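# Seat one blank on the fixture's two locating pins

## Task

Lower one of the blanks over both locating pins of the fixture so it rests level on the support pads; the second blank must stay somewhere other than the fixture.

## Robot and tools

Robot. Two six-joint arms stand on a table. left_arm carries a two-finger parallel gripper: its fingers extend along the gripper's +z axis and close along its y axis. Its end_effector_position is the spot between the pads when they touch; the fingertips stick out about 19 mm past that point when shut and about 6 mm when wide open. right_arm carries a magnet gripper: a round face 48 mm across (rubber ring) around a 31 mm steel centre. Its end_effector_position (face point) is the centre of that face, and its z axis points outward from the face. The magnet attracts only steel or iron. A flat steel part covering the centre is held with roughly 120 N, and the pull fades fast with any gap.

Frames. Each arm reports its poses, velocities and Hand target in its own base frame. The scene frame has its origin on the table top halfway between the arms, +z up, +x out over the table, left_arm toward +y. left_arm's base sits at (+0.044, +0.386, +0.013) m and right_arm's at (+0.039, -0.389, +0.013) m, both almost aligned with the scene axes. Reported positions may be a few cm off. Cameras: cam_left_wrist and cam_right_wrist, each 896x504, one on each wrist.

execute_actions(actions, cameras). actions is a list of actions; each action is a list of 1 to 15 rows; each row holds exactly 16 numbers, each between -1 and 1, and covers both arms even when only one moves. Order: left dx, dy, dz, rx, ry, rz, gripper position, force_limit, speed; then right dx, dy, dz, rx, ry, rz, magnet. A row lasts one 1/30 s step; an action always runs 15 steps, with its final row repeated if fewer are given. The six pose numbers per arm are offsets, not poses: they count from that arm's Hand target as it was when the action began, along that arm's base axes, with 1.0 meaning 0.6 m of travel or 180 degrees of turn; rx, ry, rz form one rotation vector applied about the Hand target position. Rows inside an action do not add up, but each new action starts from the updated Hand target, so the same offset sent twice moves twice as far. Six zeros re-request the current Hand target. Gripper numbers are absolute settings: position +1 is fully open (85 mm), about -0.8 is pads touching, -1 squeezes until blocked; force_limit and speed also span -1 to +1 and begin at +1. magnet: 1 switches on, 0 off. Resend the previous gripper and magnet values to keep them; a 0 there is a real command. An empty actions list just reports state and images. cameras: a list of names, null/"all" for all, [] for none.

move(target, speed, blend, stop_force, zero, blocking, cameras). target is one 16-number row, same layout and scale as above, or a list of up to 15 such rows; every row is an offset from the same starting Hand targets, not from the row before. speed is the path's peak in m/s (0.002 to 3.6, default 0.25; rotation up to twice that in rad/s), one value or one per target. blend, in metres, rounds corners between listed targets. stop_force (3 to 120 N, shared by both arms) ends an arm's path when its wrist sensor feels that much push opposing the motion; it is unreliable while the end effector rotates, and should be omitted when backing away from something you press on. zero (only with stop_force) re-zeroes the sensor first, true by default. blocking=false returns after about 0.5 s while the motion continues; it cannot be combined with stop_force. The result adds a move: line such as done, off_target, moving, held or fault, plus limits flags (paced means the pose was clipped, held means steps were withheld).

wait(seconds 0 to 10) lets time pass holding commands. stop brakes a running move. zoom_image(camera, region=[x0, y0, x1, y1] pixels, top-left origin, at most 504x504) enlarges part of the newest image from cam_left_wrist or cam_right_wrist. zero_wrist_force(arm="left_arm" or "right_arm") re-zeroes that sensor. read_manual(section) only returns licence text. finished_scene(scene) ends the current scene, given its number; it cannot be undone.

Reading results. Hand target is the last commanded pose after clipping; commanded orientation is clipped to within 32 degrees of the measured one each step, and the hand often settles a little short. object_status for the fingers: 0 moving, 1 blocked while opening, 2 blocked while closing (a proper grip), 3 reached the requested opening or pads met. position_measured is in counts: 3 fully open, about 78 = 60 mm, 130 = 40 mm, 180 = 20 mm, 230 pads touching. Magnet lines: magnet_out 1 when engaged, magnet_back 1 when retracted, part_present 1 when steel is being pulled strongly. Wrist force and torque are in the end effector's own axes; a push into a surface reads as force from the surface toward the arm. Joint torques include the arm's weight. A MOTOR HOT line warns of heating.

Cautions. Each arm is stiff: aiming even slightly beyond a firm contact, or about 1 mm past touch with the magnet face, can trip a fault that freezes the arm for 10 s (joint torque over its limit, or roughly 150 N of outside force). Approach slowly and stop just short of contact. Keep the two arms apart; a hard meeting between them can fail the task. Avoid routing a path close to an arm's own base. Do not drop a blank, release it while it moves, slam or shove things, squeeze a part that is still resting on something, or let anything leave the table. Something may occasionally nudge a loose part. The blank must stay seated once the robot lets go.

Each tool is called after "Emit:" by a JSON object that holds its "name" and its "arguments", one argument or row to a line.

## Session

Emit:
{"name": "execute_actions", "arguments": {
  "actions": []
}}

Scene clock: 0.00 s.
left_arm: end_effector_position=(+0.2958, +0.4978, +0.3319) position_measured=3 object_status=3 end_effector_quat_wxyz=(-0.106, +0.149, +0.983, -0.021) | right_arm: end_effector_position=(+0.4243, -0.0191, +0.3698) magnet_out=0 magnet_back=1 part_present=0 end_effector_quat_wxyz=(-0.446, +0.886, -0.026, +0.125)
Joint positions: left_arm=[0.739 -1.316 1.251 -1.336 -1.433 1.028] | right_arm=[-0.762 -1.764 1.874 -1.114 -0.744 -0.957]
Joint velocities: within noise
Joint torques (N m): no reading
Motor temperatures (°C): left_arm=[30 24 27 29 37 30] | right_arm=[35 31 30 44 31 38]
Wrist force (N): no reading
Wrist torque (N m): no reading
Wrist force, peak (N): no reading
Hand target: left_arm +0.2958, +0.4978, +0.3319; -0.106, +0.149, +0.983, -0.021 | right_arm +0.4243, -0.0191, +0.3698; -0.446, +0.886, -0.026, +0.125

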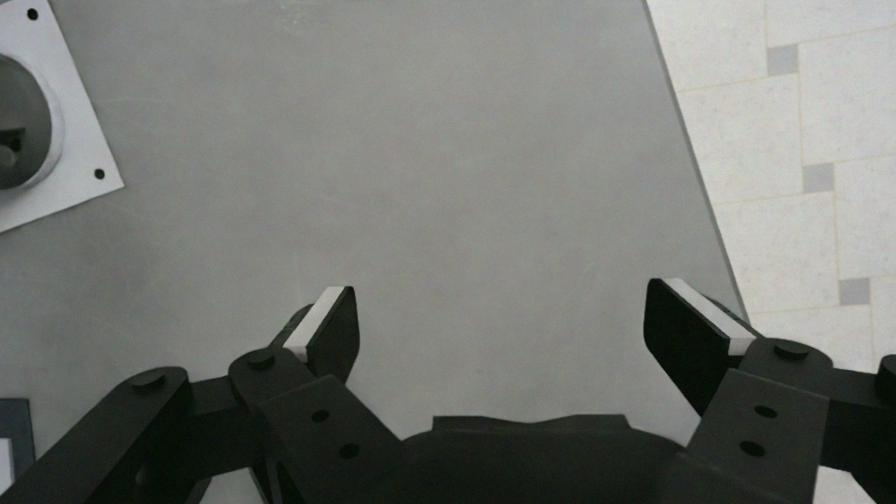

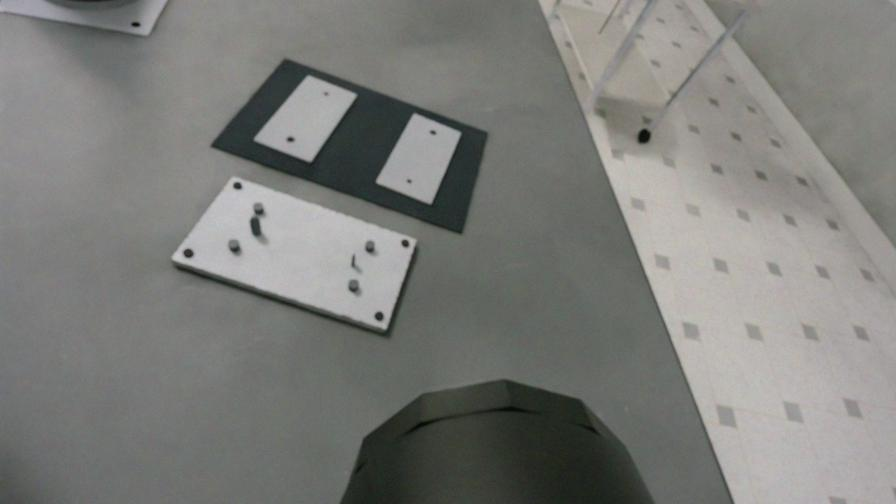

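Emit:
{"name": "move", "arguments": {
  "target": [0,0,0,0,0,0,1,1,1,-0.2,0.58,0.12,-0.297,-0.167,0.474,0],
  "speed": 0.4,
  "cameras": ["cam_right_wrist"]
}}

Scene clock: 3.33 s.
left_arm: end_effector_position=(+0.2958, +0.4978, +0.3319) position_measured=3 object_status=3 end_effector_quat_wxyz=(-0.106, +0.149, +0.983, -0.021) | right_arm: end_effector_position=(+0.3044, +0.3288, +0.4418) magnet_out=0 magnet_back=1 part_present=0 end_effector_quat_wxyz=(+0.000, +0.708, +0.707, +0.000)
Joint positions: left_arm=[0.739 -1.316 1.251 -1.336 -1.433 1.028] | right_arm=[0.522 -1.713 1.568 -1.427 -1.571 -1.048]
Joint torques (N m): left_arm=[0.65 -38.87 -25.57 -2.49 1.03 0.32] | right_arm=[7.69 -10.19 -35.87 -1.11 -1.21 1.59]
Wrist force (N): left_arm=[-0.1 0.0 0.0] | right_arm=[-0.1 -0.7 -0.5]
Wrist torque (N m): left_arm=[-0.01 0.01 0.00] | right_arm=[0.04 0.00 -0.19]
Wrist force, peak (N): left_arm=[0.1 0.3 0.1] | right_arm=[1.1 -1.1 -0.7]
Hand target: left_arm +0.2958, +0.4978, +0.3319; -0.106, +0.149, +0.983, -0.021 | right_arm +0.3043, +0.3289, +0.4418; +0.000, +0.707, +0.707, +0.000
Off the commanded pose: left_arm 0.000 m, 0 deg | right_arm 0.000 m, 0 deg.
move: done

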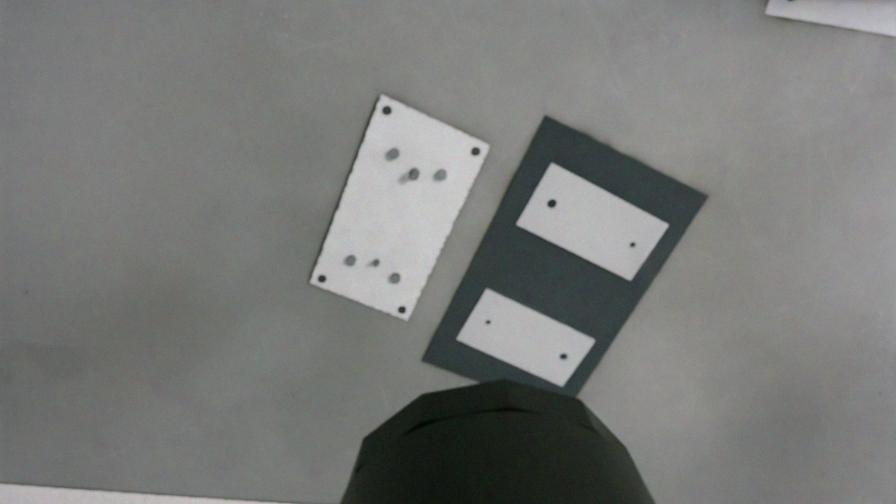

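Emit:
{"name": "move", "arguments": {
  "target": [0,0,0,0,0,0,1,1,1,0.128,-0.093,-0.54,0,0,-0.116,0],
  "cameras": ["cam_right_wrist"]
}}

Emit:
{"name": "zoom_image", "arguments": {
  "camera": "cam_right_wrist",
  "region": [300, 40, 600, 380]
}}

Scene clock: 5.87 s.
left_arm: end_effector_position=(+0.2958, +0.4978, +0.3319) position_measured=3 object_status=3 end_effector_quat_wxyz=(-0.106, +0.149, +0.983, -0.021) | right_arm: end_effector_position=(+0.3811, +0.2731, +0.1179) magnet_out=0 magnet_back=1 part_present=0 end_effector_quat_wxyz=(+0.000, +0.824, +0.567, +0.000)
Joint positions: left_arm=[0.739 -1.316 1.251 -1.336 -1.433 1.028] | right_arm=[0.334 -1.423 2.172 -2.32 -1.571 -0.872]
Joint torques (N m): left_arm=[-1.69 -40.16 -26.42 -2.36 1.27 0.34] | right_arm=[-6.98 -18.07 -9.79 -4.56 0.79 1.53]
Wrist force (N): left_arm=[0.0 -0.1 0.0] | right_arm=[0.0 -1.2 -0.9]
Wrist torque (N m): left_arm=[-0.02 0.01 0.00] | right_arm=[0.04 -0.10 -0.20]
Wrist force, peak (N): left_arm=[-0.2 -0.3 0.1] | right_arm=[0.0 -1.0 -2.1]
Hand target: left_arm +0.2958, +0.4978, +0.3319; -0.106, +0.149, +0.983, -0.021 | right_arm +0.3811, +0.2731, +0.1178; +0.000, +0.824, +0.567, +0.000
Off the commanded pose: left_arm 0.000 m, 0 deg | right_arm 0.000 m, 0 deg.
move: done

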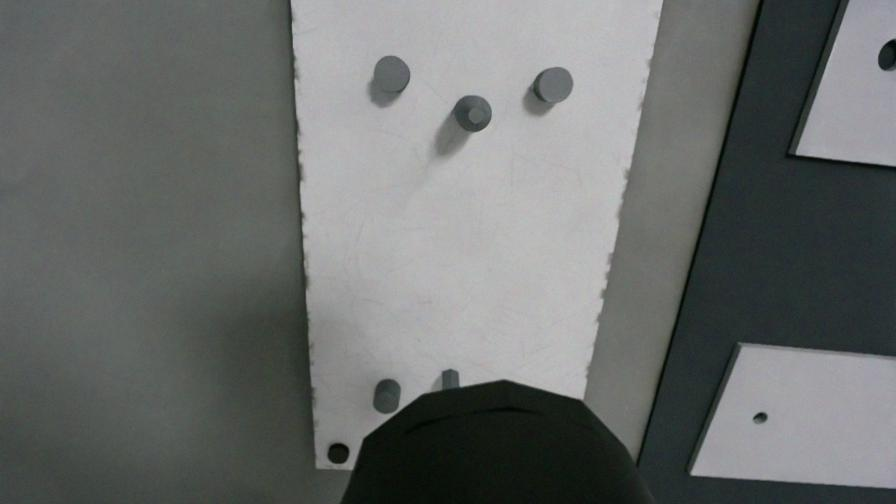

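Scaled by 1.482 (camera's finer frame: 1280x720).

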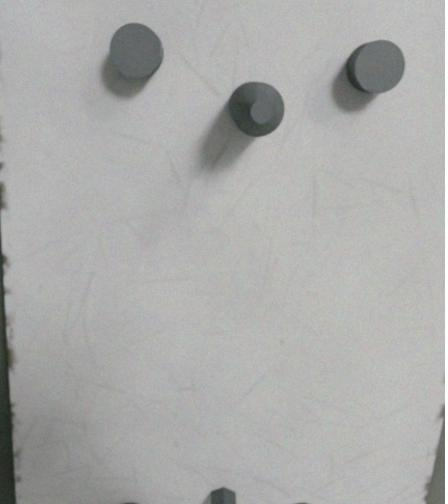

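Emit:
{"name": "move", "arguments": {
  "target": [0,0,0,0,0,0,1,1,1,-0.02,0.387,0.05,0,0,0.488,0],
  "cameras": ["cam_right_wrist"]
}}

Scene clock: 9.93 s.
left_arm: end_effector_position=(+0.2958, +0.4978, +0.3319) position_measured=3 object_status=3 end_effector_quat_wxyz=(-0.106, +0.149, +0.983, -0.021) | right_arm: end_effector_position=(+0.3691, +0.5053, +0.1478) magnet_out=0 magnet_back=1 part_present=0 end_effector_quat_wxyz=(+0.000, +0.200, +0.980, +0.000)
Joint positions: left_arm=[0.739 -1.316 1.251 -1.336 -1.433 1.028] | right_arm=[0.725 -1.143 1.689 -2.117 -1.571 -2.013]
Joint torques (N m): left_arm=[-3.79 -38.44 -26.56 -2.03 1.31 0.29] | right_arm=[6.97 -31.3 -31.99 -0.65 1.21 -1.93]
Wrist force (N): left_arm=[-0.1 0.2 -0.1] | right_arm=[-0.2 -0.6 -0.6]
Wrist torque (N m): left_arm=[0.03 0.02 0.00] | right_arm=[0.10 -0.10 -0.19]
Wrist force, peak (N): left_arm=[-0.3 0.1 -0.1] | right_arm=[-0.3 -0.9 -1.3]
Hand target: left_arm +0.2958, +0.4978, +0.3319; -0.106, +0.149, +0.983, -0.021 | right_arm +0.3691, +0.5053, +0.1478; +0.000, +0.200, +0.980, +0.000
Off the commanded pose: left_arm 0.000 m, 0 deg | right_arm 0.000 m, 0 deg.
move: done

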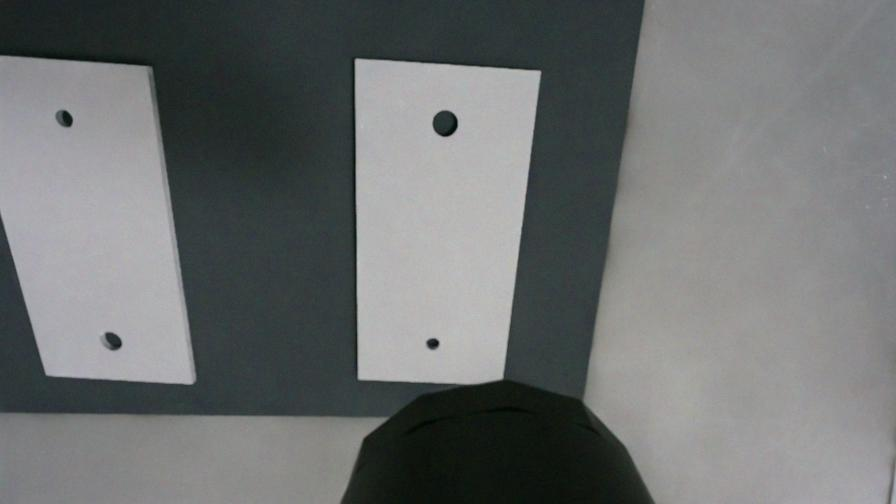

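Emit:
{"name": "move", "arguments": {
  "target": [0,0,0,0,0,0,1,1,1,0.0127,0.0083,-0.245,0,0,0,0],
  "cameras": []
}}

Emit:
{"name": "move", "arguments": {
  "target": [0,0,0,0,0,0,1,1,1,0,0,-0.05,0,0,0,0],
  "speed": 0.005,
  "stop_force": 4,
  "cameras": ["cam_right_wrist"]
}}

Emit:
{"name": "zoom_image", "arguments": {
  "camera": "cam_right_wrist",
  "region": [400, 60, 600, 260]
}}

Scene clock: 11.43 s.
left_arm: end_effector_position=(+0.2958, +0.4978, +0.3319) position_measured=3 object_status=3 end_effector_quat_wxyz=(-0.106, +0.149, +0.983, -0.021) | right_arm: end_effector_position=(+0.3768, +0.5103, +0.0009) magnet_out=0 magnet_back=1 part_present=0 end_effector_quat_wxyz=(+0.000, +0.200, +0.980, +0.000)
Joint positions: left_arm=[0.739 -1.316 1.251 -1.336 -1.433 1.028] | right_arm=[0.723 -0.901 1.759 -2.43 -1.571 -2.016]
Joint torques (N m): left_arm=[-3.01 -40.52 -26.12 -2.04 1.44 0.24] | right_arm=[8.61 -37.51 -26.83 -4.35 1.22 1.71]
Wrist force (N): left_arm=[0.1 0.1 -0.1] | right_arm=[0.1 -0.9 -0.3]
Wrist torque (N m): left_arm=[0.01 -0.01 0.00] | right_arm=[0.08 -0.09 -0.22]
Wrist force, peak (N): left_arm=[-0.1 -0.3 0.3] | right_arm=[0.1 -0.9 -2.1]
Hand target: left_arm +0.2958, +0.4978, +0.3319; -0.106, +0.149, +0.983, -0.021 | right_arm +0.3768, +0.5103, +0.0008; +0.000, +0.200, +0.980, +0.000
Off the commanded pose: left_arm 0.000 m, 0 deg | right_arm 0.000 m, 0 deg.
move: done

Scene clock: 13.97 s.
left_arm: end_effector_position=(+0.2958, +0.4978, +0.3319) position_measured=3 object_status=3 end_effector_quat_wxyz=(-0.106, +0.149, +0.983, -0.021) | right_arm: end_effector_position=(+0.3767, +0.5103, -0.0064) magnet_out=0 magnet_back=1 part_present=0 end_effector_quat_wxyz=(+0.000, +0.200, +0.980, +0.000)
Joint positions: left_arm=[0.739 -1.316 1.251 -1.336 -1.433 1.028] | right_arm=[0.723 -0.888 1.761 -2.444 -1.571 -2.016]
Joint torques (N m): left_arm=[-4.92 -39.04 -25.99 -1.89 1.51 0.1] | right_arm=[6.91 -51.55 -14.83 -0.66 1.22 1.38]
Wrist force (N): left_arm=[-0.2 0.1 0.3] | right_arm=[-0.4 0.2 -1.1]
Wrist torque (N m): left_arm=[0.02 0.03 0.00] | right_arm=[0.09 -0.12 -0.25]
Wrist force, peak (N): left_arm=[-0.2 0.1 0.3] | right_arm=[2.6 -9.1 -14.7]
Hand target: left_arm +0.2958, +0.4978, +0.3319; -0.106, +0.149, +0.983, -0.021 | right_arm +0.3768, +0.5103, -0.0063; +0.000, +0.200, +0.980, +0.000 (not the last commanded pose)
Off the commanded pose: left_arm 0.000 m, 0 deg | right_arm 0.023 m, 0 deg.
move: contact (right_arm)

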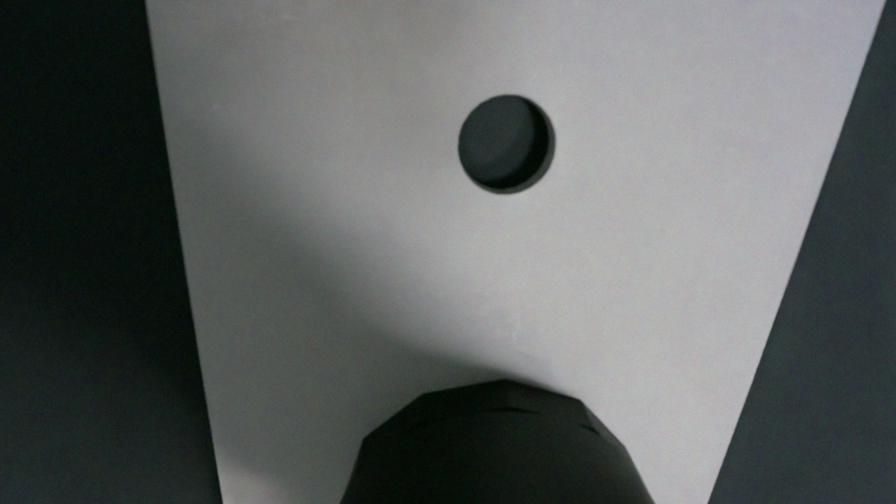

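Scaled by 2.520 (camera's finer frame: 1280x720).

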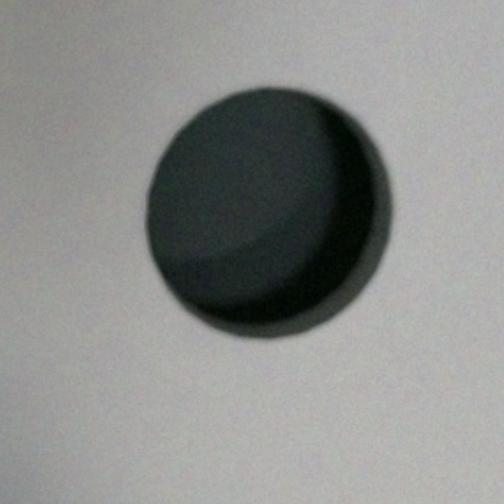

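Emit:
{"name": "move", "arguments": {
  "target": [
    [0,0,0,0,0,0,1,1,1,0,0,0,0,0,0,1],
    [0,0,0,0,0,0,1,1,1,0,0,0.14,0,0,0,1],
    [0,0,0,0,0,0,1,1,1,0.009,-0.3893,0.14,0,0,-0.487,1],
    [0,0,0,0,0,0,1,1,1,0.009,-0.3893,0.0855,0,0,-0.487,1]
  ],
  "speed": [0.1,0.12,0.25,0.1],
  "cameras": ["cam_right_wrist"]
}}

Emit:
{"name": "zoom_image", "arguments": {
  "camera": "cam_right_wrist",
  "region": [437, 74, 577, 214]
}}

Scene clock: 19.53 s.
left_arm: end_effector_position=(+0.2958, +0.4978, +0.3319) position_measured=3 object_status=3 end_effector_quat_wxyz=(-0.106, +0.149, +0.983, -0.021) | right_arm: end_effector_position=(+0.3822, +0.2767, +0.0450) magnet_out=1 magnet_back=0 part_present=1 end_effector_quat_wxyz=(+0.000, +0.823, +0.568, +0.000) end_effector_velocity=(+0.001, +0.000, -0.001) end_effector_angular_velocity=(-0.001, -0.003, +0.000)
Joint positions: left_arm=[0.739 -1.316 1.251 -1.336 -1.433 1.028] | right_arm=[0.341 -1.257 2.227 -2.542 -1.571 -0.868]
Joint velocities: left_arm=[within noise] | right_arm=[0 0.003 0 -0.005 -0.002 0]
Joint torques (N m): left_arm=[-7.55 -39.37 -26.12 -1.65 1.69 0.62] | right_arm=[-8.51 -23.45 -6.86 -4.88 -1.35 1.66]
Wrist force (N): left_arm=[0.0 0.2 -0.1] | right_arm=[-0.1 -1.2 3.3]
Wrist torque (N m): left_arm=[0.03 0.01 0.00] | right_arm=[0.03 -0.07 -0.18]
Wrist force, peak (N): left_arm=[-0.2 0.0 -0.3] | right_arm=[-0.2 -1.0 5.2]
Hand target: left_arm +0.2958, +0.4978, +0.3319; -0.106, +0.149, +0.983, -0.021 | right_arm +0.3822, +0.2767, +0.0450; +0.000, +0.823, +0.568, +0.000
Off the commanded pose: left_arm 0.000 m, 0 deg | right_arm 0.000 m, 0 deg.
move: done

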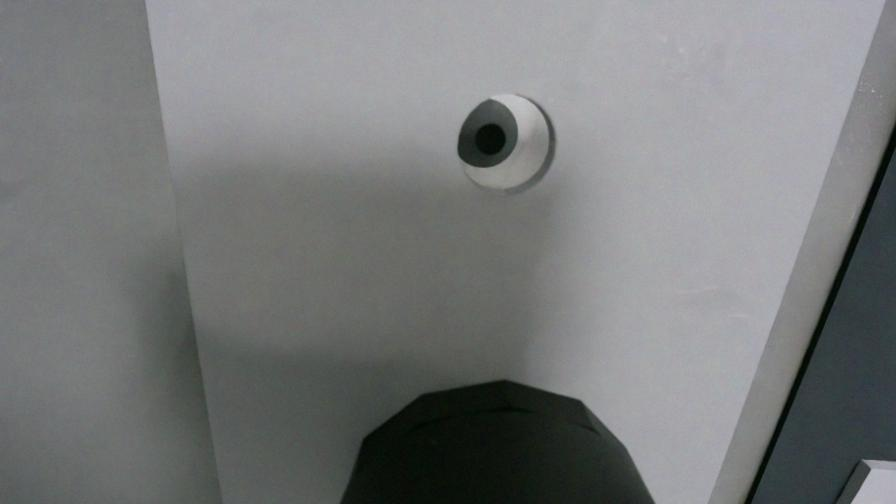

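Scaled by 3.600 (camera's finer frame: 1280x720).

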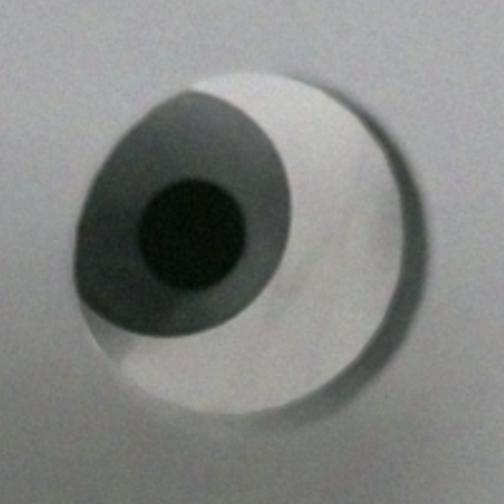

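Emit:
{"name": "move", "arguments": {
  "target": [0,0,0,0,0,0,1,1,1,0.0008,-0.0012,-0.0235,0,0,0,1],
  "speed": 0.1,
  "cameras": ["cam_right_wrist"]
}}

Emit:
{"name": "zoom_image", "arguments": {
  "camera": "cam_right_wrist",
  "region": [437, 74, 577, 214]
}}

Scene clock: 20.67 s.
left_arm: end_effector_position=(+0.2958, +0.4978, +0.3319) position_measured=3 object_status=3 end_effector_quat_wxyz=(-0.106, +0.149, +0.983, -0.021) | right_arm: end_effector_position=(+0.3826, +0.2760, +0.0309) magnet_out=1 magnet_back=0 part_present=1 end_effector_quat_wxyz=(+0.000, +0.823, +0.568, +0.000)
Joint positions: left_arm=[0.739 -1.316 1.251 -1.336 -1.433 1.028] | right_arm=[0.339 -1.222 2.235 -2.585 -1.571 -0.87]
Joint torques (N m): left_arm=[-7.97 -41.2 -26.81 -1.51 1.55 0.28] | right_arm=[-8.21 -23.6 -6.16 -5.08 -1.21 -2]
Wrist force (N): left_arm=[0.0 0.1 -0.1] | right_arm=[0.0 -1.2 3.3]
Wrist torque (N m): left_arm=[0.01 0.00 0.00] | right_arm=[0.05 -0.07 -0.19]
Wrist force, peak (N): left_arm=[-0.3 -0.1 -0.2] | right_arm=[-0.1 -1.2 3.7]
Hand target: left_arm +0.2958, +0.4978, +0.3319; -0.106, +0.149, +0.983, -0.021 | right_arm +0.3826, +0.2760, +0.0309; +0.000, +0.823, +0.568, +0.000
Off the commanded pose: left_arm 0.000 m, 0 deg | right_arm 0.000 m, 0 deg.
move: done

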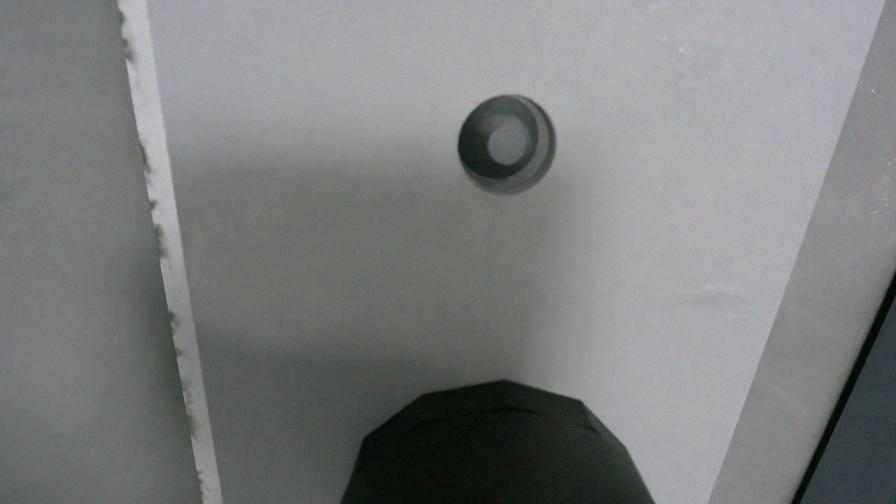

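Scaled by 3.600 (camera's finer frame: 1280x720).

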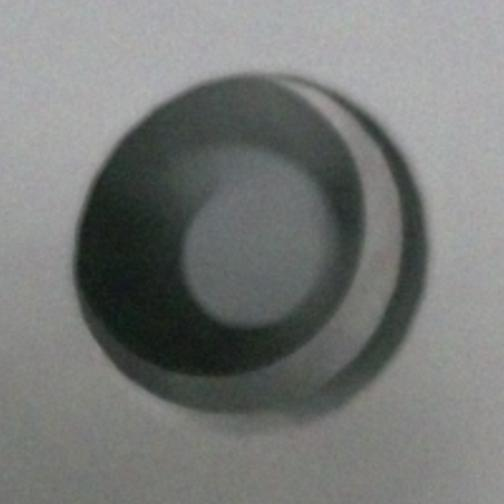

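Emit:
{"name": "move", "arguments": {
  "target": [
    [0,0,0,0,0,0,1,1,1,0.0003,0.0007,-0.006,0,0,0.0025,1]
  ],
  "cameras": ["cam_right_wrist"]
}}

Emit:
{"name": "zoom_image", "arguments": {
  "camera": "cam_right_wrist",
  "region": [437, 74, 577, 214]
}}

Emit:
{"name": "move", "arguments": {
  "target": [0,0,0,0,0,0,1,1,1,0,0,-0.04,0,0,0,1],
  "speed": 0.008,
  "stop_force": 4,
  "cameras": ["cam_right_wrist"]
}}

Emit:
{"name": "zoom_image", "arguments": {
  "camera": "cam_right_wrist",
  "region": [437, 74, 577, 214]
}}

Scene clock: 21.70 s.
left_arm: end_effector_position=(+0.2958, +0.4978, +0.3319) position_measured=3 object_status=3 end_effector_quat_wxyz=(-0.106, +0.149, +0.983, -0.021) | right_arm: end_effector_position=(+0.3828, +0.2764, +0.0273) magnet_out=1 magnet_back=0 part_present=1 end_effector_quat_wxyz=(+0.000, +0.821, +0.571, +0.000)
Joint positions: left_arm=[0.739 -1.316 1.251 -1.336 -1.433 1.028] | right_arm=[0.339 -1.212 2.236 -2.595 -1.571 -0.877]
Joint torques (N m): left_arm=[-8.3 -39.88 -26.2 -1.43 1.49 0.1] | right_arm=[8.4 -23.18 -6.55 -4.95 -0.97 -1.76]
Wrist force (N): left_arm=[0.0 0.0 0.0] | right_arm=[-0.1 -1.5 3.4]
Wrist torque (N m): left_arm=[-0.01 0.01 0.00] | right_arm=[0.03 -0.06 -0.20]
Wrist force, peak (N): left_arm=[-0.2 0.2 -0.1] | right_arm=[0.0 -1.4 3.7]
Hand target: left_arm +0.2958, +0.4978, +0.3319; -0.106, +0.149, +0.983, -0.021 | right_arm +0.3828, +0.2764, +0.0273; +0.000, +0.821, +0.571, +0.000
Off the commanded pose: left_arm 0.000 m, 0 deg | right_arm 0.000 m, 0 deg.
move: done

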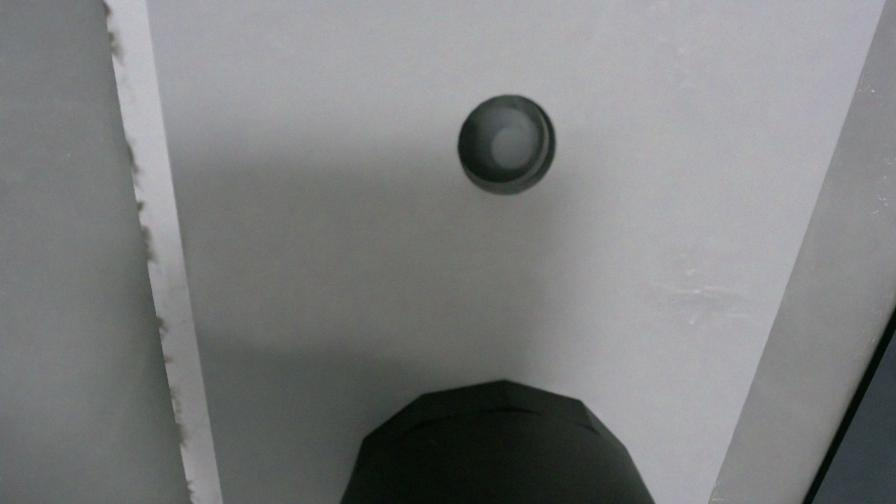

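Scaled by 3.600 (camera's finer frame: 1280x720).

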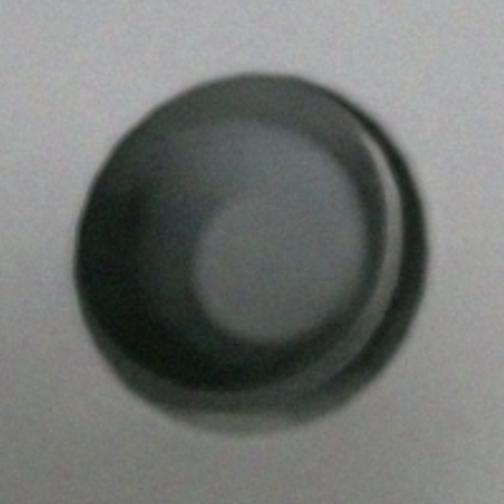

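Scene clock: 23.73 s.
left_arm: end_effector_position=(+0.2958, +0.4978, +0.3319) position_measured=3 object_status=3 end_effector_quat_wxyz=(-0.106, +0.149, +0.983, -0.021) | right_arm: end_effector_position=(+0.3828, +0.2764, +0.0215) magnet_out=1 magnet_back=0 part_present=1 end_effector_quat_wxyz=(+0.000, +0.821, +0.571, +0.000)
Joint positions: left_arm=[0.739 -1.316 1.251 -1.336 -1.433 1.028] | right_arm=[0.339 -1.197 2.239 -2.613 -1.571 -0.877]
Joint torques (N m): left_arm=[-9.33 -39.76 -26.96 -1.45 1.4 0.11] | right_arm=[3.49 -40.02 -24.49 -1.52 0.08 -1.89]
Wrist force (N): left_arm=[0.0 0.0 0.0] | right_arm=[5.8 -4.0 6.4]
Wrist torque (N m): left_arm=[0.00 0.01 0.00] | right_arm=[-0.14 -0.05 0.15]
Wrist force, peak (N): left_arm=[-0.1 -0.3 -0.2] | right_arm=[6.9 -3.0 8.0]
Hand target: left_arm +0.2958, +0.4978, +0.3319; -0.106, +0.149, +0.983, -0.021 | right_arm +0.3828, +0.2764, +0.0215; +0.000, +0.821, +0.571, +0.000 (not the last commanded pose)
Off the commanded pose: left_arm 0.000 m, 0 deg | right_arm 0.018 m, 0 deg.
move: contact (right_arm)

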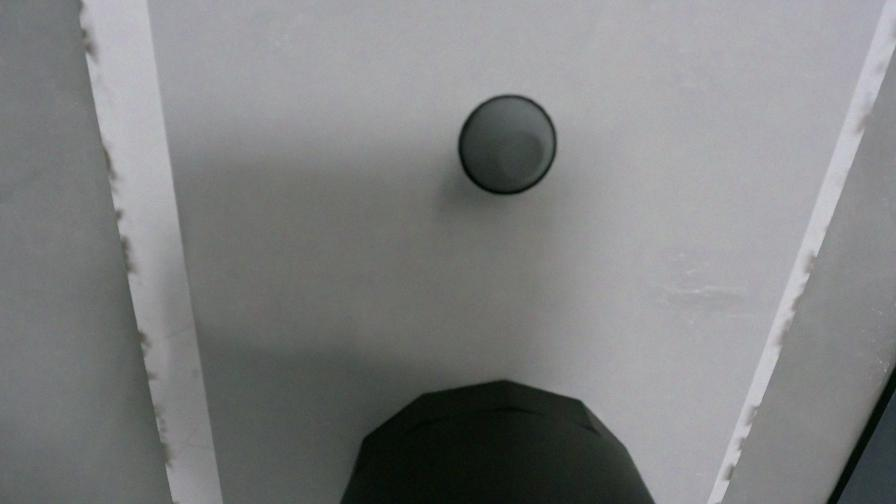

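Scaled by 3.600 (camera's finer frame: 1280x720).

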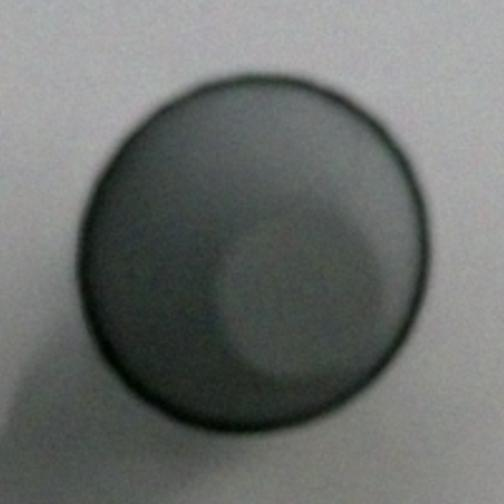

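Emit:
{"name": "move", "arguments": {
  "target": [0,0,0,0,0,0,1,1,1,-0.0001,0.0006,0.0004,0,0,0,1],
  "cameras": []
}}

Emit:
{"name": "move", "arguments": {
  "target": [0,0,0,0,0,0,1,1,1,0,0,-0.04,0,0,0,1],
  "speed": 0.008,
  "stop_force": 5,
  "cameras": ["cam_right_wrist"]
}}

Scene clock: 24.53 s.
left_arm: end_effector_position=(+0.2958, +0.4978, +0.3319) position_measured=3 object_status=3 end_effector_quat_wxyz=(-0.106, +0.149, +0.983, -0.021) | right_arm: end_effector_position=(+0.3828, +0.2768, +0.0218) magnet_out=1 magnet_back=0 part_present=1 end_effector_quat_wxyz=(+0.000, +0.821, +0.571, +0.000)
Joint positions: left_arm=[0.739 -1.316 1.251 -1.336 -1.433 1.028] | right_arm=[0.34 -1.197 2.238 -2.612 -1.571 -0.876]
Joint torques (N m): left_arm=[-10.36 -40.78 -27.01 -1.31 1.6 0.51] | right_arm=[9.79 -40.78 -26.02 -1.95 0.04 1.28]
Wrist force (N): left_arm=[0.0 -0.1 0.1] | right_arm=[-5.1 -0.4 3.9]
Wrist torque (N m): left_arm=[-0.02 -0.01 0.00] | right_arm=[0.03 -0.11 0.09]
Wrist force, peak (N): left_arm=[-0.3 0.0 0.1] | right_arm=[5.4 -4.3 7.2]
Hand target: left_arm +0.2958, +0.4978, +0.3319; -0.106, +0.149, +0.983, -0.021 | right_arm +0.3828, +0.2768, +0.0218; +0.000, +0.821, +0.571, +0.000
Off the commanded pose: left_arm 0.000 m, 0 deg | right_arm 0.000 m, 0 deg.
move: done

Scene clock: 25.53 s.
left_arm: end_effector_position=(+0.2958, +0.4978, +0.3319) position_measured=3 object_status=3 end_effector_quat_wxyz=(-0.106, +0.149, +0.983, -0.021) | right_arm: end_effector_position=(+0.3827, +0.2768, +0.0216) magnet_out=1 magnet_back=0 part_present=1 end_effector_quat_wxyz=(+0.000, +0.821, +0.571, +0.000)
Joint positions: left_arm=[0.739 -1.316 1.251 -1.336 -1.433 1.028] | right_arm=[0.34 -1.197 2.238 -2.612 -1.571 -0.876]
Joint torques (N m): left_arm=[-9.85 -40.88 -26.35 -1.34 1.52 0.3] | right_arm=[5.84 -40.42 -24.65 -2.12 2.83 0.35]
Wrist force (N): left_arm=[0.0 0.1 0.1] | right_arm=[-6.5 1.2 3.9]
Wrist torque (N m): left_arm=[0.01 0.00 0.00] | right_arm=[0.03 -0.09 0.15]
Wrist force, peak (N): left_arm=[0.0 0.2 -0.3] | right_arm=[-10.9 -3.9 -2.2]
Hand target: left_arm +0.2958, +0.4978, +0.3319; -0.106, +0.149, +0.983, -0.021 | right_arm +0.3828, +0.2768, +0.0217; +0.000, +0.821, +0.571, +0.000 (not the last commanded pose)
Off the commanded pose: left_arm 0.000 m, 0 deg | right_arm 0.024 m, 0 deg.
move: contact (right_arm)

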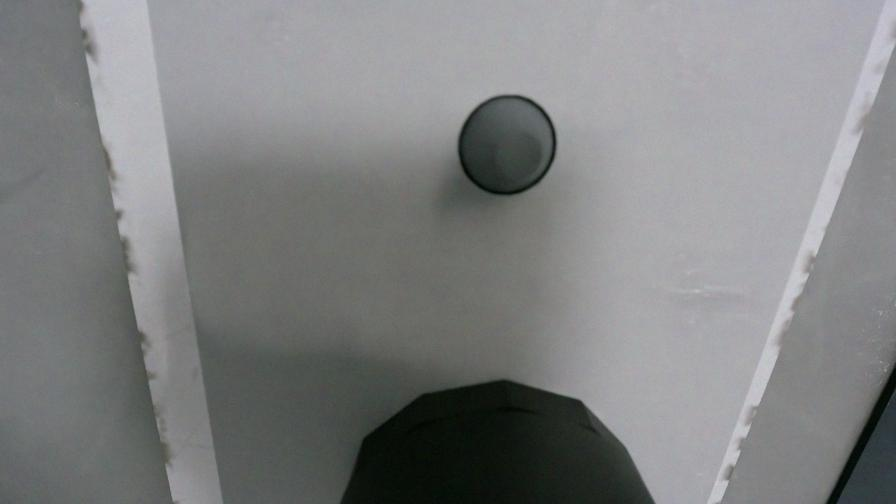

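Emit:
{"name": "move", "arguments": {
  "target": [0,0,0,0,0,0,1,1,1,-0.0001,-0.0004,0.0004,0,0,-0.0014,1],
  "cameras": []
}}

Emit:
{"name": "move", "arguments": {
  "target": [0,0,0,0,0,0,1,1,1,0,0,-0.04,0,0,0,1],
  "speed": 0.008,
  "stop_force": 5,
  "cameras": ["cam_right_wrist"]
}}

Scene clock: 29.40 s.
left_arm: end_effector_position=(+0.2958, +0.4978, +0.3319) position_measured=3 object_status=3 end_effector_quat_wxyz=(-0.106, +0.149, +0.983, -0.021) | right_arm: end_effector_position=(+0.3827, +0.2766, +0.0219) magnet_out=1 magnet_back=0 part_present=1 end_effector_quat_wxyz=(+0.000, +0.822, +0.570, +0.000)
Joint positions: left_arm=[0.739 -1.316 1.251 -1.336 -1.433 1.028] | right_arm=[0.34 -1.198 2.238 -2.612 -1.571 -0.872]
Joint torques (N m): left_arm=[-9.12 -40.91 -26.07 -1.04 1.69 0.37] | right_arm=[-7.09 -40.65 -5.53 -1.73 0.64 1.79]
Wrist force (N): left_arm=[0.1 0.2 0.0] | right_arm=[-1.7 -0.2 3.7]
Wrist torque (N m): left_arm=[0.03 -0.01 0.00] | right_arm=[0.01 -0.07 -0.31]
Wrist force, peak (N): left_arm=[0.0 0.3 -0.2] | right_arm=[-7.1 0.9 4.2]
Hand target: left_arm +0.2958, +0.4978, +0.3319; -0.106, +0.149, +0.983, -0.021 | right_arm +0.3827, +0.2765, +0.0219; +0.000, +0.822, +0.570, +0.000
Off the commanded pose: left_arm 0.000 m, 0 deg | right_arm 0.000 m, 0 deg.
move: done

Scene clock: 30.87 s.
left_arm: end_effector_position=(+0.2958, +0.4978, +0.3319) position_measured=3 object_status=3 end_effector_quat_wxyz=(-0.106, +0.149, +0.983, -0.021) | right_arm: end_effector_position=(+0.3827, +0.2765, +0.0206) magnet_out=1 magnet_back=0 part_present=1 end_effector_quat_wxyz=(+0.000, +0.822, +0.570, +0.000)
Joint positions: left_arm=[0.739 -1.316 1.251 -1.336 -1.433 1.028] | right_arm=[0.34 -1.195 2.239 -2.616 -1.571 -0.872]
Joint torques (N m): left_arm=[-9.11 -41.96 -26.28 -0.76 1.47 0.31] | right_arm=[1.85 -41.13 -24.76 -2.15 1.55 -0.81]
Wrist force (N): left_arm=[-0.1 0.0 0.0] | right_arm=[-3.2 -2.1 4.1]
Wrist torque (N m): left_arm=[0.00 0.01 0.00] | right_arm=[0.07 -0.09 -0.04]
Wrist force, peak (N): left_arm=[0.3 0.0 0.2] | right_arm=[-7.6 -1.6 -2.9]
Hand target: left_arm +0.2958, +0.4978, +0.3319; -0.106, +0.149, +0.983, -0.021 | right_arm +0.3827, +0.2765, +0.0206; +0.000, +0.822, +0.570, +0.000 (not the last commanded pose)
Off the commanded pose: left_arm 0.000 m, 0 deg | right_arm 0.023 m, 0 deg.
move: contact (right_arm)

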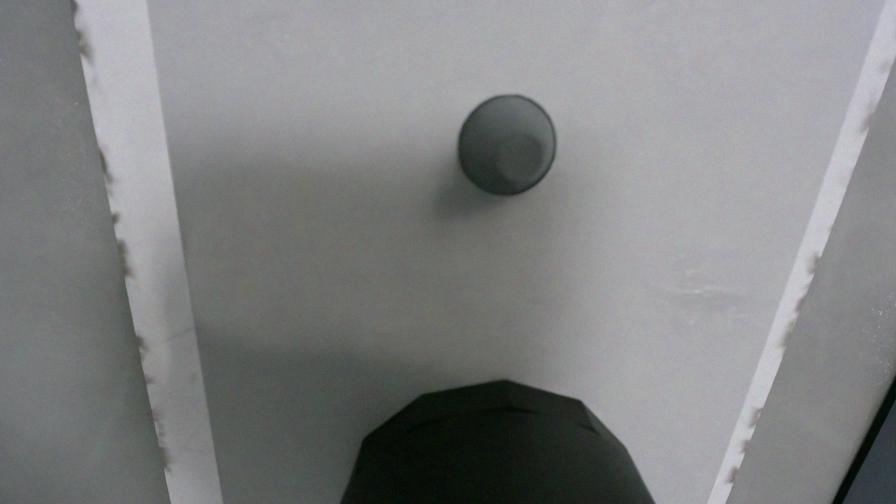

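Emit:
{"name": "move", "arguments": {
  "target": [0,0,0,0,0,0,1,1,1,0,-0.0005,0.0003,0,0,-0.0007,1],
  "cameras": []
}}

Emit:
{"name": "move", "arguments": {
  "target": [0,0,0,0,0,0,1,1,1,0,0,-0.04,0,0,0,1],
  "speed": 0.008,
  "stop_force": 6,
  "cameras": ["cam_right_wrist"]
}}

Scene clock: 31.70 s.
left_arm: end_effector_position=(+0.2958, +0.4978, +0.3319) position_measured=3 object_status=3 end_effector_quat_wxyz=(-0.106, +0.149, +0.983, -0.021) | right_arm: end_effector_position=(+0.3827, +0.2763, +0.0208) magnet_out=1 magnet_back=0 part_present=1 end_effector_quat_wxyz=(+0.000, +0.823, +0.569, +0.000)
Joint positions: left_arm=[0.739 -1.316 1.251 -1.336 -1.433 1.028] | right_arm=[0.339 -1.195 2.239 -2.615 -1.571 -0.871]
Joint torques (N m): left_arm=[-8.86 -40.62 -26.55 -0.92 1.25 0.32] | right_arm=[-7.02 -40.27 -6.37 -1.54 1.03 1.54]
Wrist force (N): left_arm=[-0.1 -0.1 -0.1] | right_arm=[-0.1 -1.4 3.4]
Wrist torque (N m): left_arm=[-0.01 0.01 0.01] | right_arm=[0.05 -0.06 -0.20]
Wrist force, peak (N): left_arm=[-0.2 -0.2 0.1] | right_arm=[-3.3 -2.4 4.2]
Hand target: left_arm +0.2958, +0.4978, +0.3319; -0.106, +0.149, +0.983, -0.021 | right_arm +0.3827, +0.2762, +0.0208; +0.000, +0.823, +0.569, +0.000
Off the commanded pose: left_arm 0.000 m, 0 deg | right_arm 0.000 m, 0 deg.
move: done

Scene clock: 33.17 s.
left_arm: end_effector_position=(+0.2958, +0.4978, +0.3319) position_measured=3 object_status=3 end_effector_quat_wxyz=(-0.106, +0.149, +0.983, -0.021) | right_arm: end_effector_position=(+0.3827, +0.2762, +0.0196) magnet_out=1 magnet_back=0 part_present=1 end_effector_quat_wxyz=(+0.000, +0.823, +0.569, +0.000)
Joint positions: left_arm=[0.739 -1.316 1.251 -1.336 -1.433 1.028] | right_arm=[0.339 -1.192 2.24 -2.619 -1.571 -0.871]
Joint torques (N m): left_arm=[-8.79 -42.7 -26.13 -1.03 1.5 0.23] | right_arm=[-1.46 -39.88 -25.36 -2.22 0.41 -0.37]
Wrist force (N): left_arm=[-0.1 0.0 -0.2] | right_arm=[-3.0 -2.2 2.8]
Wrist torque (N m): left_arm=[0.00 0.02 0.00] | right_arm=[0.05 -0.07 -0.02]
Wrist force, peak (N): left_arm=[-0.2 0.2 0.0] | right_arm=[-6.1 -3.6 -2.5]
Hand target: left_arm +0.2958, +0.4978, +0.3319; -0.106, +0.149, +0.983, -0.021 | right_arm +0.3827, +0.2762, +0.0196; +0.000, +0.823, +0.569, +0.000 (not the last commanded pose)
Off the commanded pose: left_arm 0.000 m, 0 deg | right_arm 0.023 m, 0 deg.
move: contact (right_arm)

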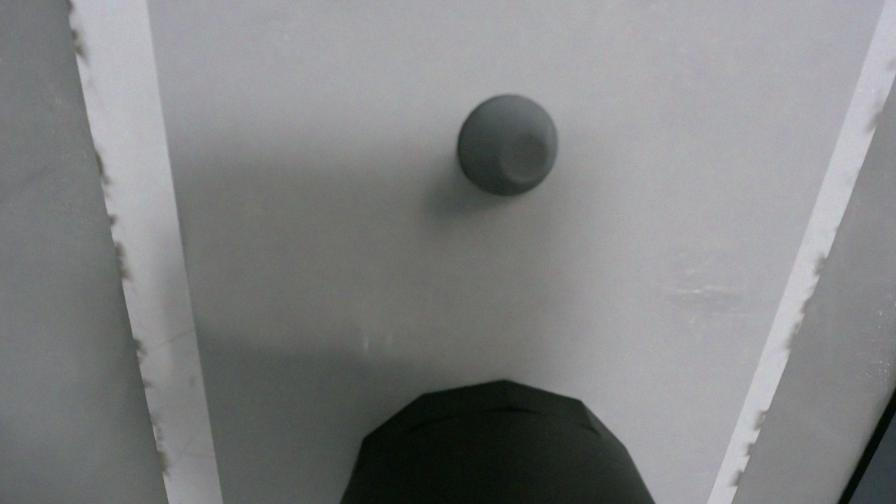

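Again progressing; larger nudge.

Emit:
{"name": "move", "arguments": {
  "target": [0,0,0,0,0,0,1,1,1,0,-0.0008,0.0003,0,0,-0.0011,1],
  "cameras": []
}}

Emit:
{"name": "move", "arguments": {
  "target": [0,0,0,0,0,0,1,1,1,0,0,-0.04,0,0,0,1],
  "speed": 0.008,
  "stop_force": 6,
  "cameras": ["cam_right_wrist"]
}}

Scene clock: 34.00 s.
left_arm: end_effector_position=(+0.2958, +0.4978, +0.3319) position_measured=3 object_status=3 end_effector_quat_wxyz=(-0.106, +0.149, +0.983, -0.021) | right_arm: end_effector_position=(+0.3827, +0.2758, +0.0197) magnet_out=1 magnet_back=0 part_present=1 end_effector_quat_wxyz=(+0.000, +0.824, +0.567, +0.000)
Joint positions: left_arm=[0.739 -1.316 1.251 -1.336 -1.433 1.028] | right_arm=[0.338 -1.193 2.241 -2.619 -1.571 -0.868]
Joint torques (N m): left_arm=[-9.08 -40.75 -26.71 -0.97 1.69 0.34] | right_arm=[-12.19 -42 -6.44 -1.85 -0.6 1.29]
Wrist force (N): left_arm=[-0.1 0.1 -0.1] | right_arm=[7.3 -6.8 6.8]
Wrist torque (N m): left_arm=[0.02 0.01 0.00] | right_arm=[-0.21 -0.01 0.26]
Wrist force, peak (N): left_arm=[0.0 -0.3 -0.2] | right_arm=[6.9 -7.2 8.1]
Hand target: left_arm +0.2958, +0.4978, +0.3319; -0.106, +0.149, +0.983, -0.021 | right_arm +0.3827, +0.2758, +0.0197; +0.000, +0.824, +0.567, +0.000
Off the commanded pose: left_arm 0.000 m, 0 deg | right_arm 0.000 m, 0 deg.
move: done

Scene clock: 35.33 s.
left_arm: end_effector_position=(+0.2958, +0.4978, +0.3319) position_measured=3 object_status=3 end_effector_quat_wxyz=(-0.106, +0.149, +0.983, -0.021) | right_arm: end_effector_position=(+0.3827, +0.2758, +0.0196) magnet_out=1 magnet_back=0 part_present=1 end_effector_quat_wxyz=(+0.000, +0.824, +0.567, +0.000)
Joint positions: left_arm=[0.739 -1.316 1.251 -1.336 -1.433 1.028] | right_arm=[0.338 -1.193 2.241 -2.619 -1.571 -0.868]
Joint torques (N m): left_arm=[-9.99 -42.04 -26.62 -1.06 1.48 0.32] | right_arm=[-10.84 -40.79 -22.8 -0.92 -1.3 0.4]
Wrist force (N): left_arm=[0.0 0.0 -0.2] | right_arm=[10.6 -5.0 7.1]
Wrist torque (N m): left_arm=[-0.01 0.01 0.01] | right_arm=[-0.17 -0.03 0.18]
Wrist force, peak (N): left_arm=[-0.2 0.1 -0.2] | right_arm=[11.3 -4.6 8.1]
Hand target: left_arm +0.2958, +0.4978, +0.3319; -0.106, +0.149, +0.983, -0.021 | right_arm +0.3827, +0.2758, +0.0196; +0.000, +0.824, +0.567, +0.000 (not the last commanded pose)
Off the commanded pose: left_arm 0.000 m, 0 deg | right_arm 0.024 m, 0 deg.
move: contact (right_arm)

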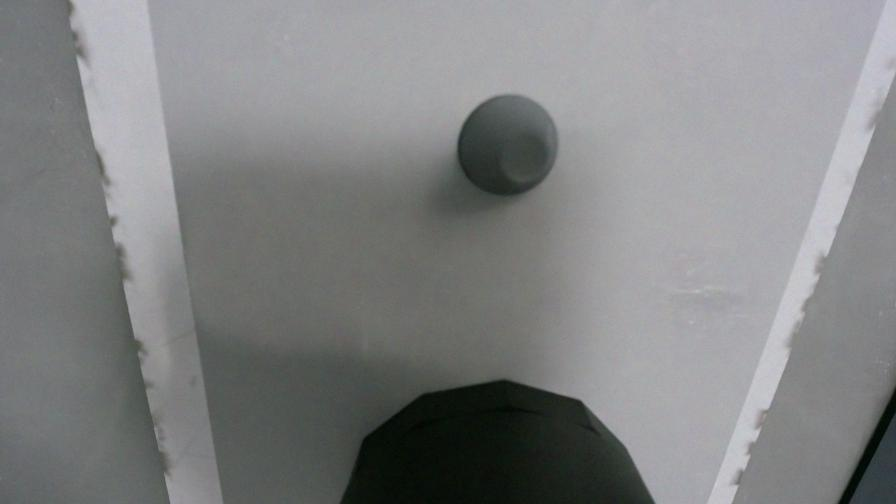

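Emit:
{"name": "move", "arguments": {
  "target": [0,0,0,0,0,0,1,1,1,-0.0001,0.0005,0.0003,0,0,0.0002,1],
  "cameras": []
}}

Emit:
{"name": "move", "arguments": {
  "target": [0,0,0,0,0,0,1,1,1,0,0,-0.04,0,0,0,1],
  "speed": 0.008,
  "stop_force": 6,
  "cameras": ["cam_right_wrist"]
}}

Scene clock: 36.17 s.
left_arm: end_effector_position=(+0.2958, +0.4978, +0.3319) position_measured=3 object_status=3 end_effector_quat_wxyz=(-0.106, +0.149, +0.983, -0.021) | right_arm: end_effector_position=(+0.3826, +0.2761, +0.0198) magnet_out=1 magnet_back=0 part_present=1 end_effector_quat_wxyz=(+0.000, +0.823, +0.568, +0.000)
Joint positions: left_arm=[0.739 -1.316 1.251 -1.336 -1.433 1.028] | right_arm=[0.339 -1.193 2.24 -2.619 -1.571 -0.868]
Joint torques (N m): left_arm=[-8.72 -41.81 -27.14 -1.07 1.52 0.41] | right_arm=[8.33 -39.95 -25.57 -1.38 -1.4 1.23]
Wrist force (N): left_arm=[0.0 0.0 -0.2] | right_arm=[0.4 -1.3 2.9]
Wrist torque (N m): left_arm=[0.00 0.01 0.00] | right_arm=[0.03 -0.05 -0.19]
Wrist force, peak (N): left_arm=[-0.2 -0.2 -0.2] | right_arm=[10.0 -5.9 8.7]
Hand target: left_arm +0.2958, +0.4978, +0.3319; -0.106, +0.149, +0.983, -0.021 | right_arm +0.3826, +0.2761, +0.0198; +0.000, +0.823, +0.568, +0.000
Off the commanded pose: left_arm 0.000 m, 0 deg | right_arm 0.000 m, 0 deg.
move: done

Scene clock: 38.37 s.
left_arm: end_effector_position=(+0.2958, +0.4978, +0.3319) position_measured=3 object_status=3 end_effector_quat_wxyz=(-0.106, +0.149, +0.983, -0.021) | right_arm: end_effector_position=(+0.3826, +0.2761, +0.0133) magnet_out=1 magnet_back=0 part_present=1 end_effector_quat_wxyz=(+0.000, +0.823, +0.568, +0.000)
Joint positions: left_arm=[0.739 -1.316 1.251 -1.336 -1.433 1.028] | right_arm=[0.339 -1.176 2.243 -2.638 -1.571 -0.868]
Joint torques (N m): left_arm=[-9 -41.26 -27.12 -0.88 1.64 0.25] | right_arm=[4.47 -39.19 -20.93 -1.59 -0.13 1.25]
Wrist force (N): left_arm=[0.1 0.1 0.1] | right_arm=[0.2 -0.9 1.7]
Wrist torque (N m): left_arm=[0.01 -0.01 0.00] | right_arm=[-0.09 0.01 -0.21]
Wrist force, peak (N): left_arm=[0.1 -0.2 -0.2] | right_arm=[-12.1 -14.3 -34.3]
Hand target: left_arm +0.2958, +0.4978, +0.3319; -0.106, +0.149, +0.983, -0.021 | right_arm +0.3826, +0.2761, +0.0133; +0.000, +0.823, +0.568, +0.000 (not the last commanded pose)
Off the commanded pose: left_arm 0.000 m, 0 deg | right_arm 0.017 m, 0 deg.
move: contact (right_arm)

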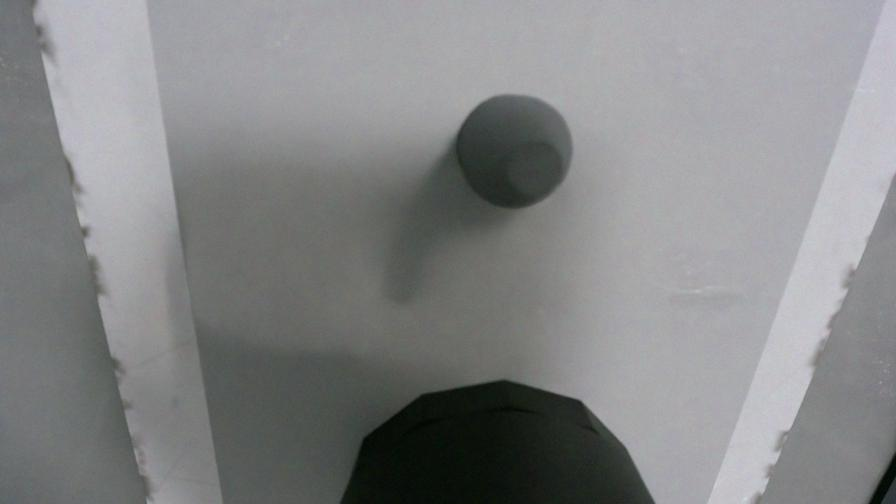

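Emit:
{"name": "move", "arguments": {
  "target": [
    [0,0,0,0,0,0,1,1,1,0,0,-0.0002,0,0,0,0],
    [0,0,0,0,0,0,1,1,1,0,0,0.02,0,0,0,0],
    [0,0,0,0,0,0,1,1,1,0.056,-0.022,0.27,0,0,0,0]
  ],
  "speed": [0.02,0.04,0.25],
  "cameras": ["cam_right_wrist"]
}}

Emit:
{"name": "zoom_image", "arguments": {
  "camera": "cam_right_wrist",
  "region": [300, 0, 700, 380]
}}

Scene clock: 40.87 s.
left_arm: end_effector_position=(+0.2958, +0.4978, +0.3319) position_measured=3 object_status=3 end_effector_quat_wxyz=(-0.106, +0.149, +0.983, -0.021) | right_arm: end_effector_position=(+0.4162, +0.2629, +0.1752) magnet_out=0 magnet_back=1 part_present=0 end_effector_quat_wxyz=(+0.000, +0.823, +0.568, +0.000)
Joint positions: left_arm=[0.739 -1.316 1.251 -1.336 -1.433 1.028] | right_arm=[0.289 -1.467 2.038 -2.142 -1.571 -0.918]
Joint torques (N m): left_arm=[-8.94 -41.49 -26.83 -1.04 1.47 0.09] | right_arm=[-7.58 -33.43 -32.65 -0.91 0.93 -2.07]
Wrist force (N): left_arm=[0.1 0.0 0.1] | right_arm=[-0.3 -1.3 -0.6]
Wrist torque (N m): left_arm=[0.00 -0.01 0.01] | right_arm=[-0.02 -0.07 -0.16]
Wrist force, peak (N): left_arm=[-0.2 0.1 -0.2] | right_arm=[-9.6 -11.5 -24.9]
Hand target: left_arm +0.2958, +0.4978, +0.3319; -0.106, +0.149, +0.983, -0.021 | right_arm +0.4162, +0.2629, +0.1753; +0.000, +0.823, +0.568, +0.000
Off the commanded pose: left_arm 0.000 m, 0 deg | right_arm 0.000 m, 0 deg.
move: done

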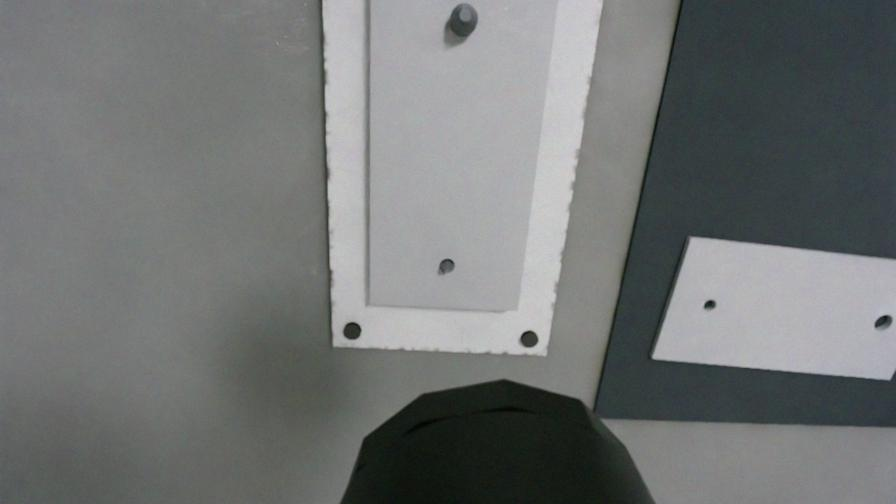

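Scaled by 1.260 (camera's finer frame: 1280x720).

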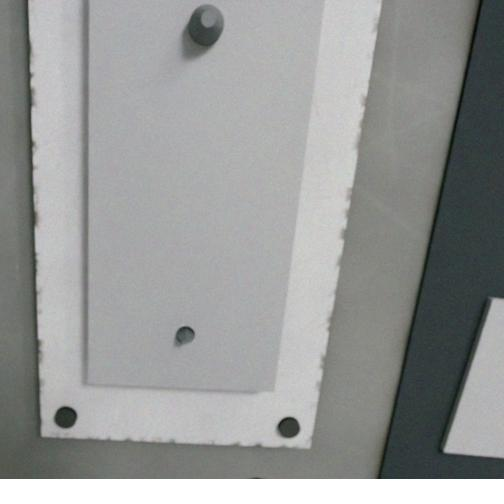

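Looks just like scene 2's result.

Emit:
{"name": "finished_scene", "arguments": {
  "scene": 3
}}

The scene is finished: the task was done.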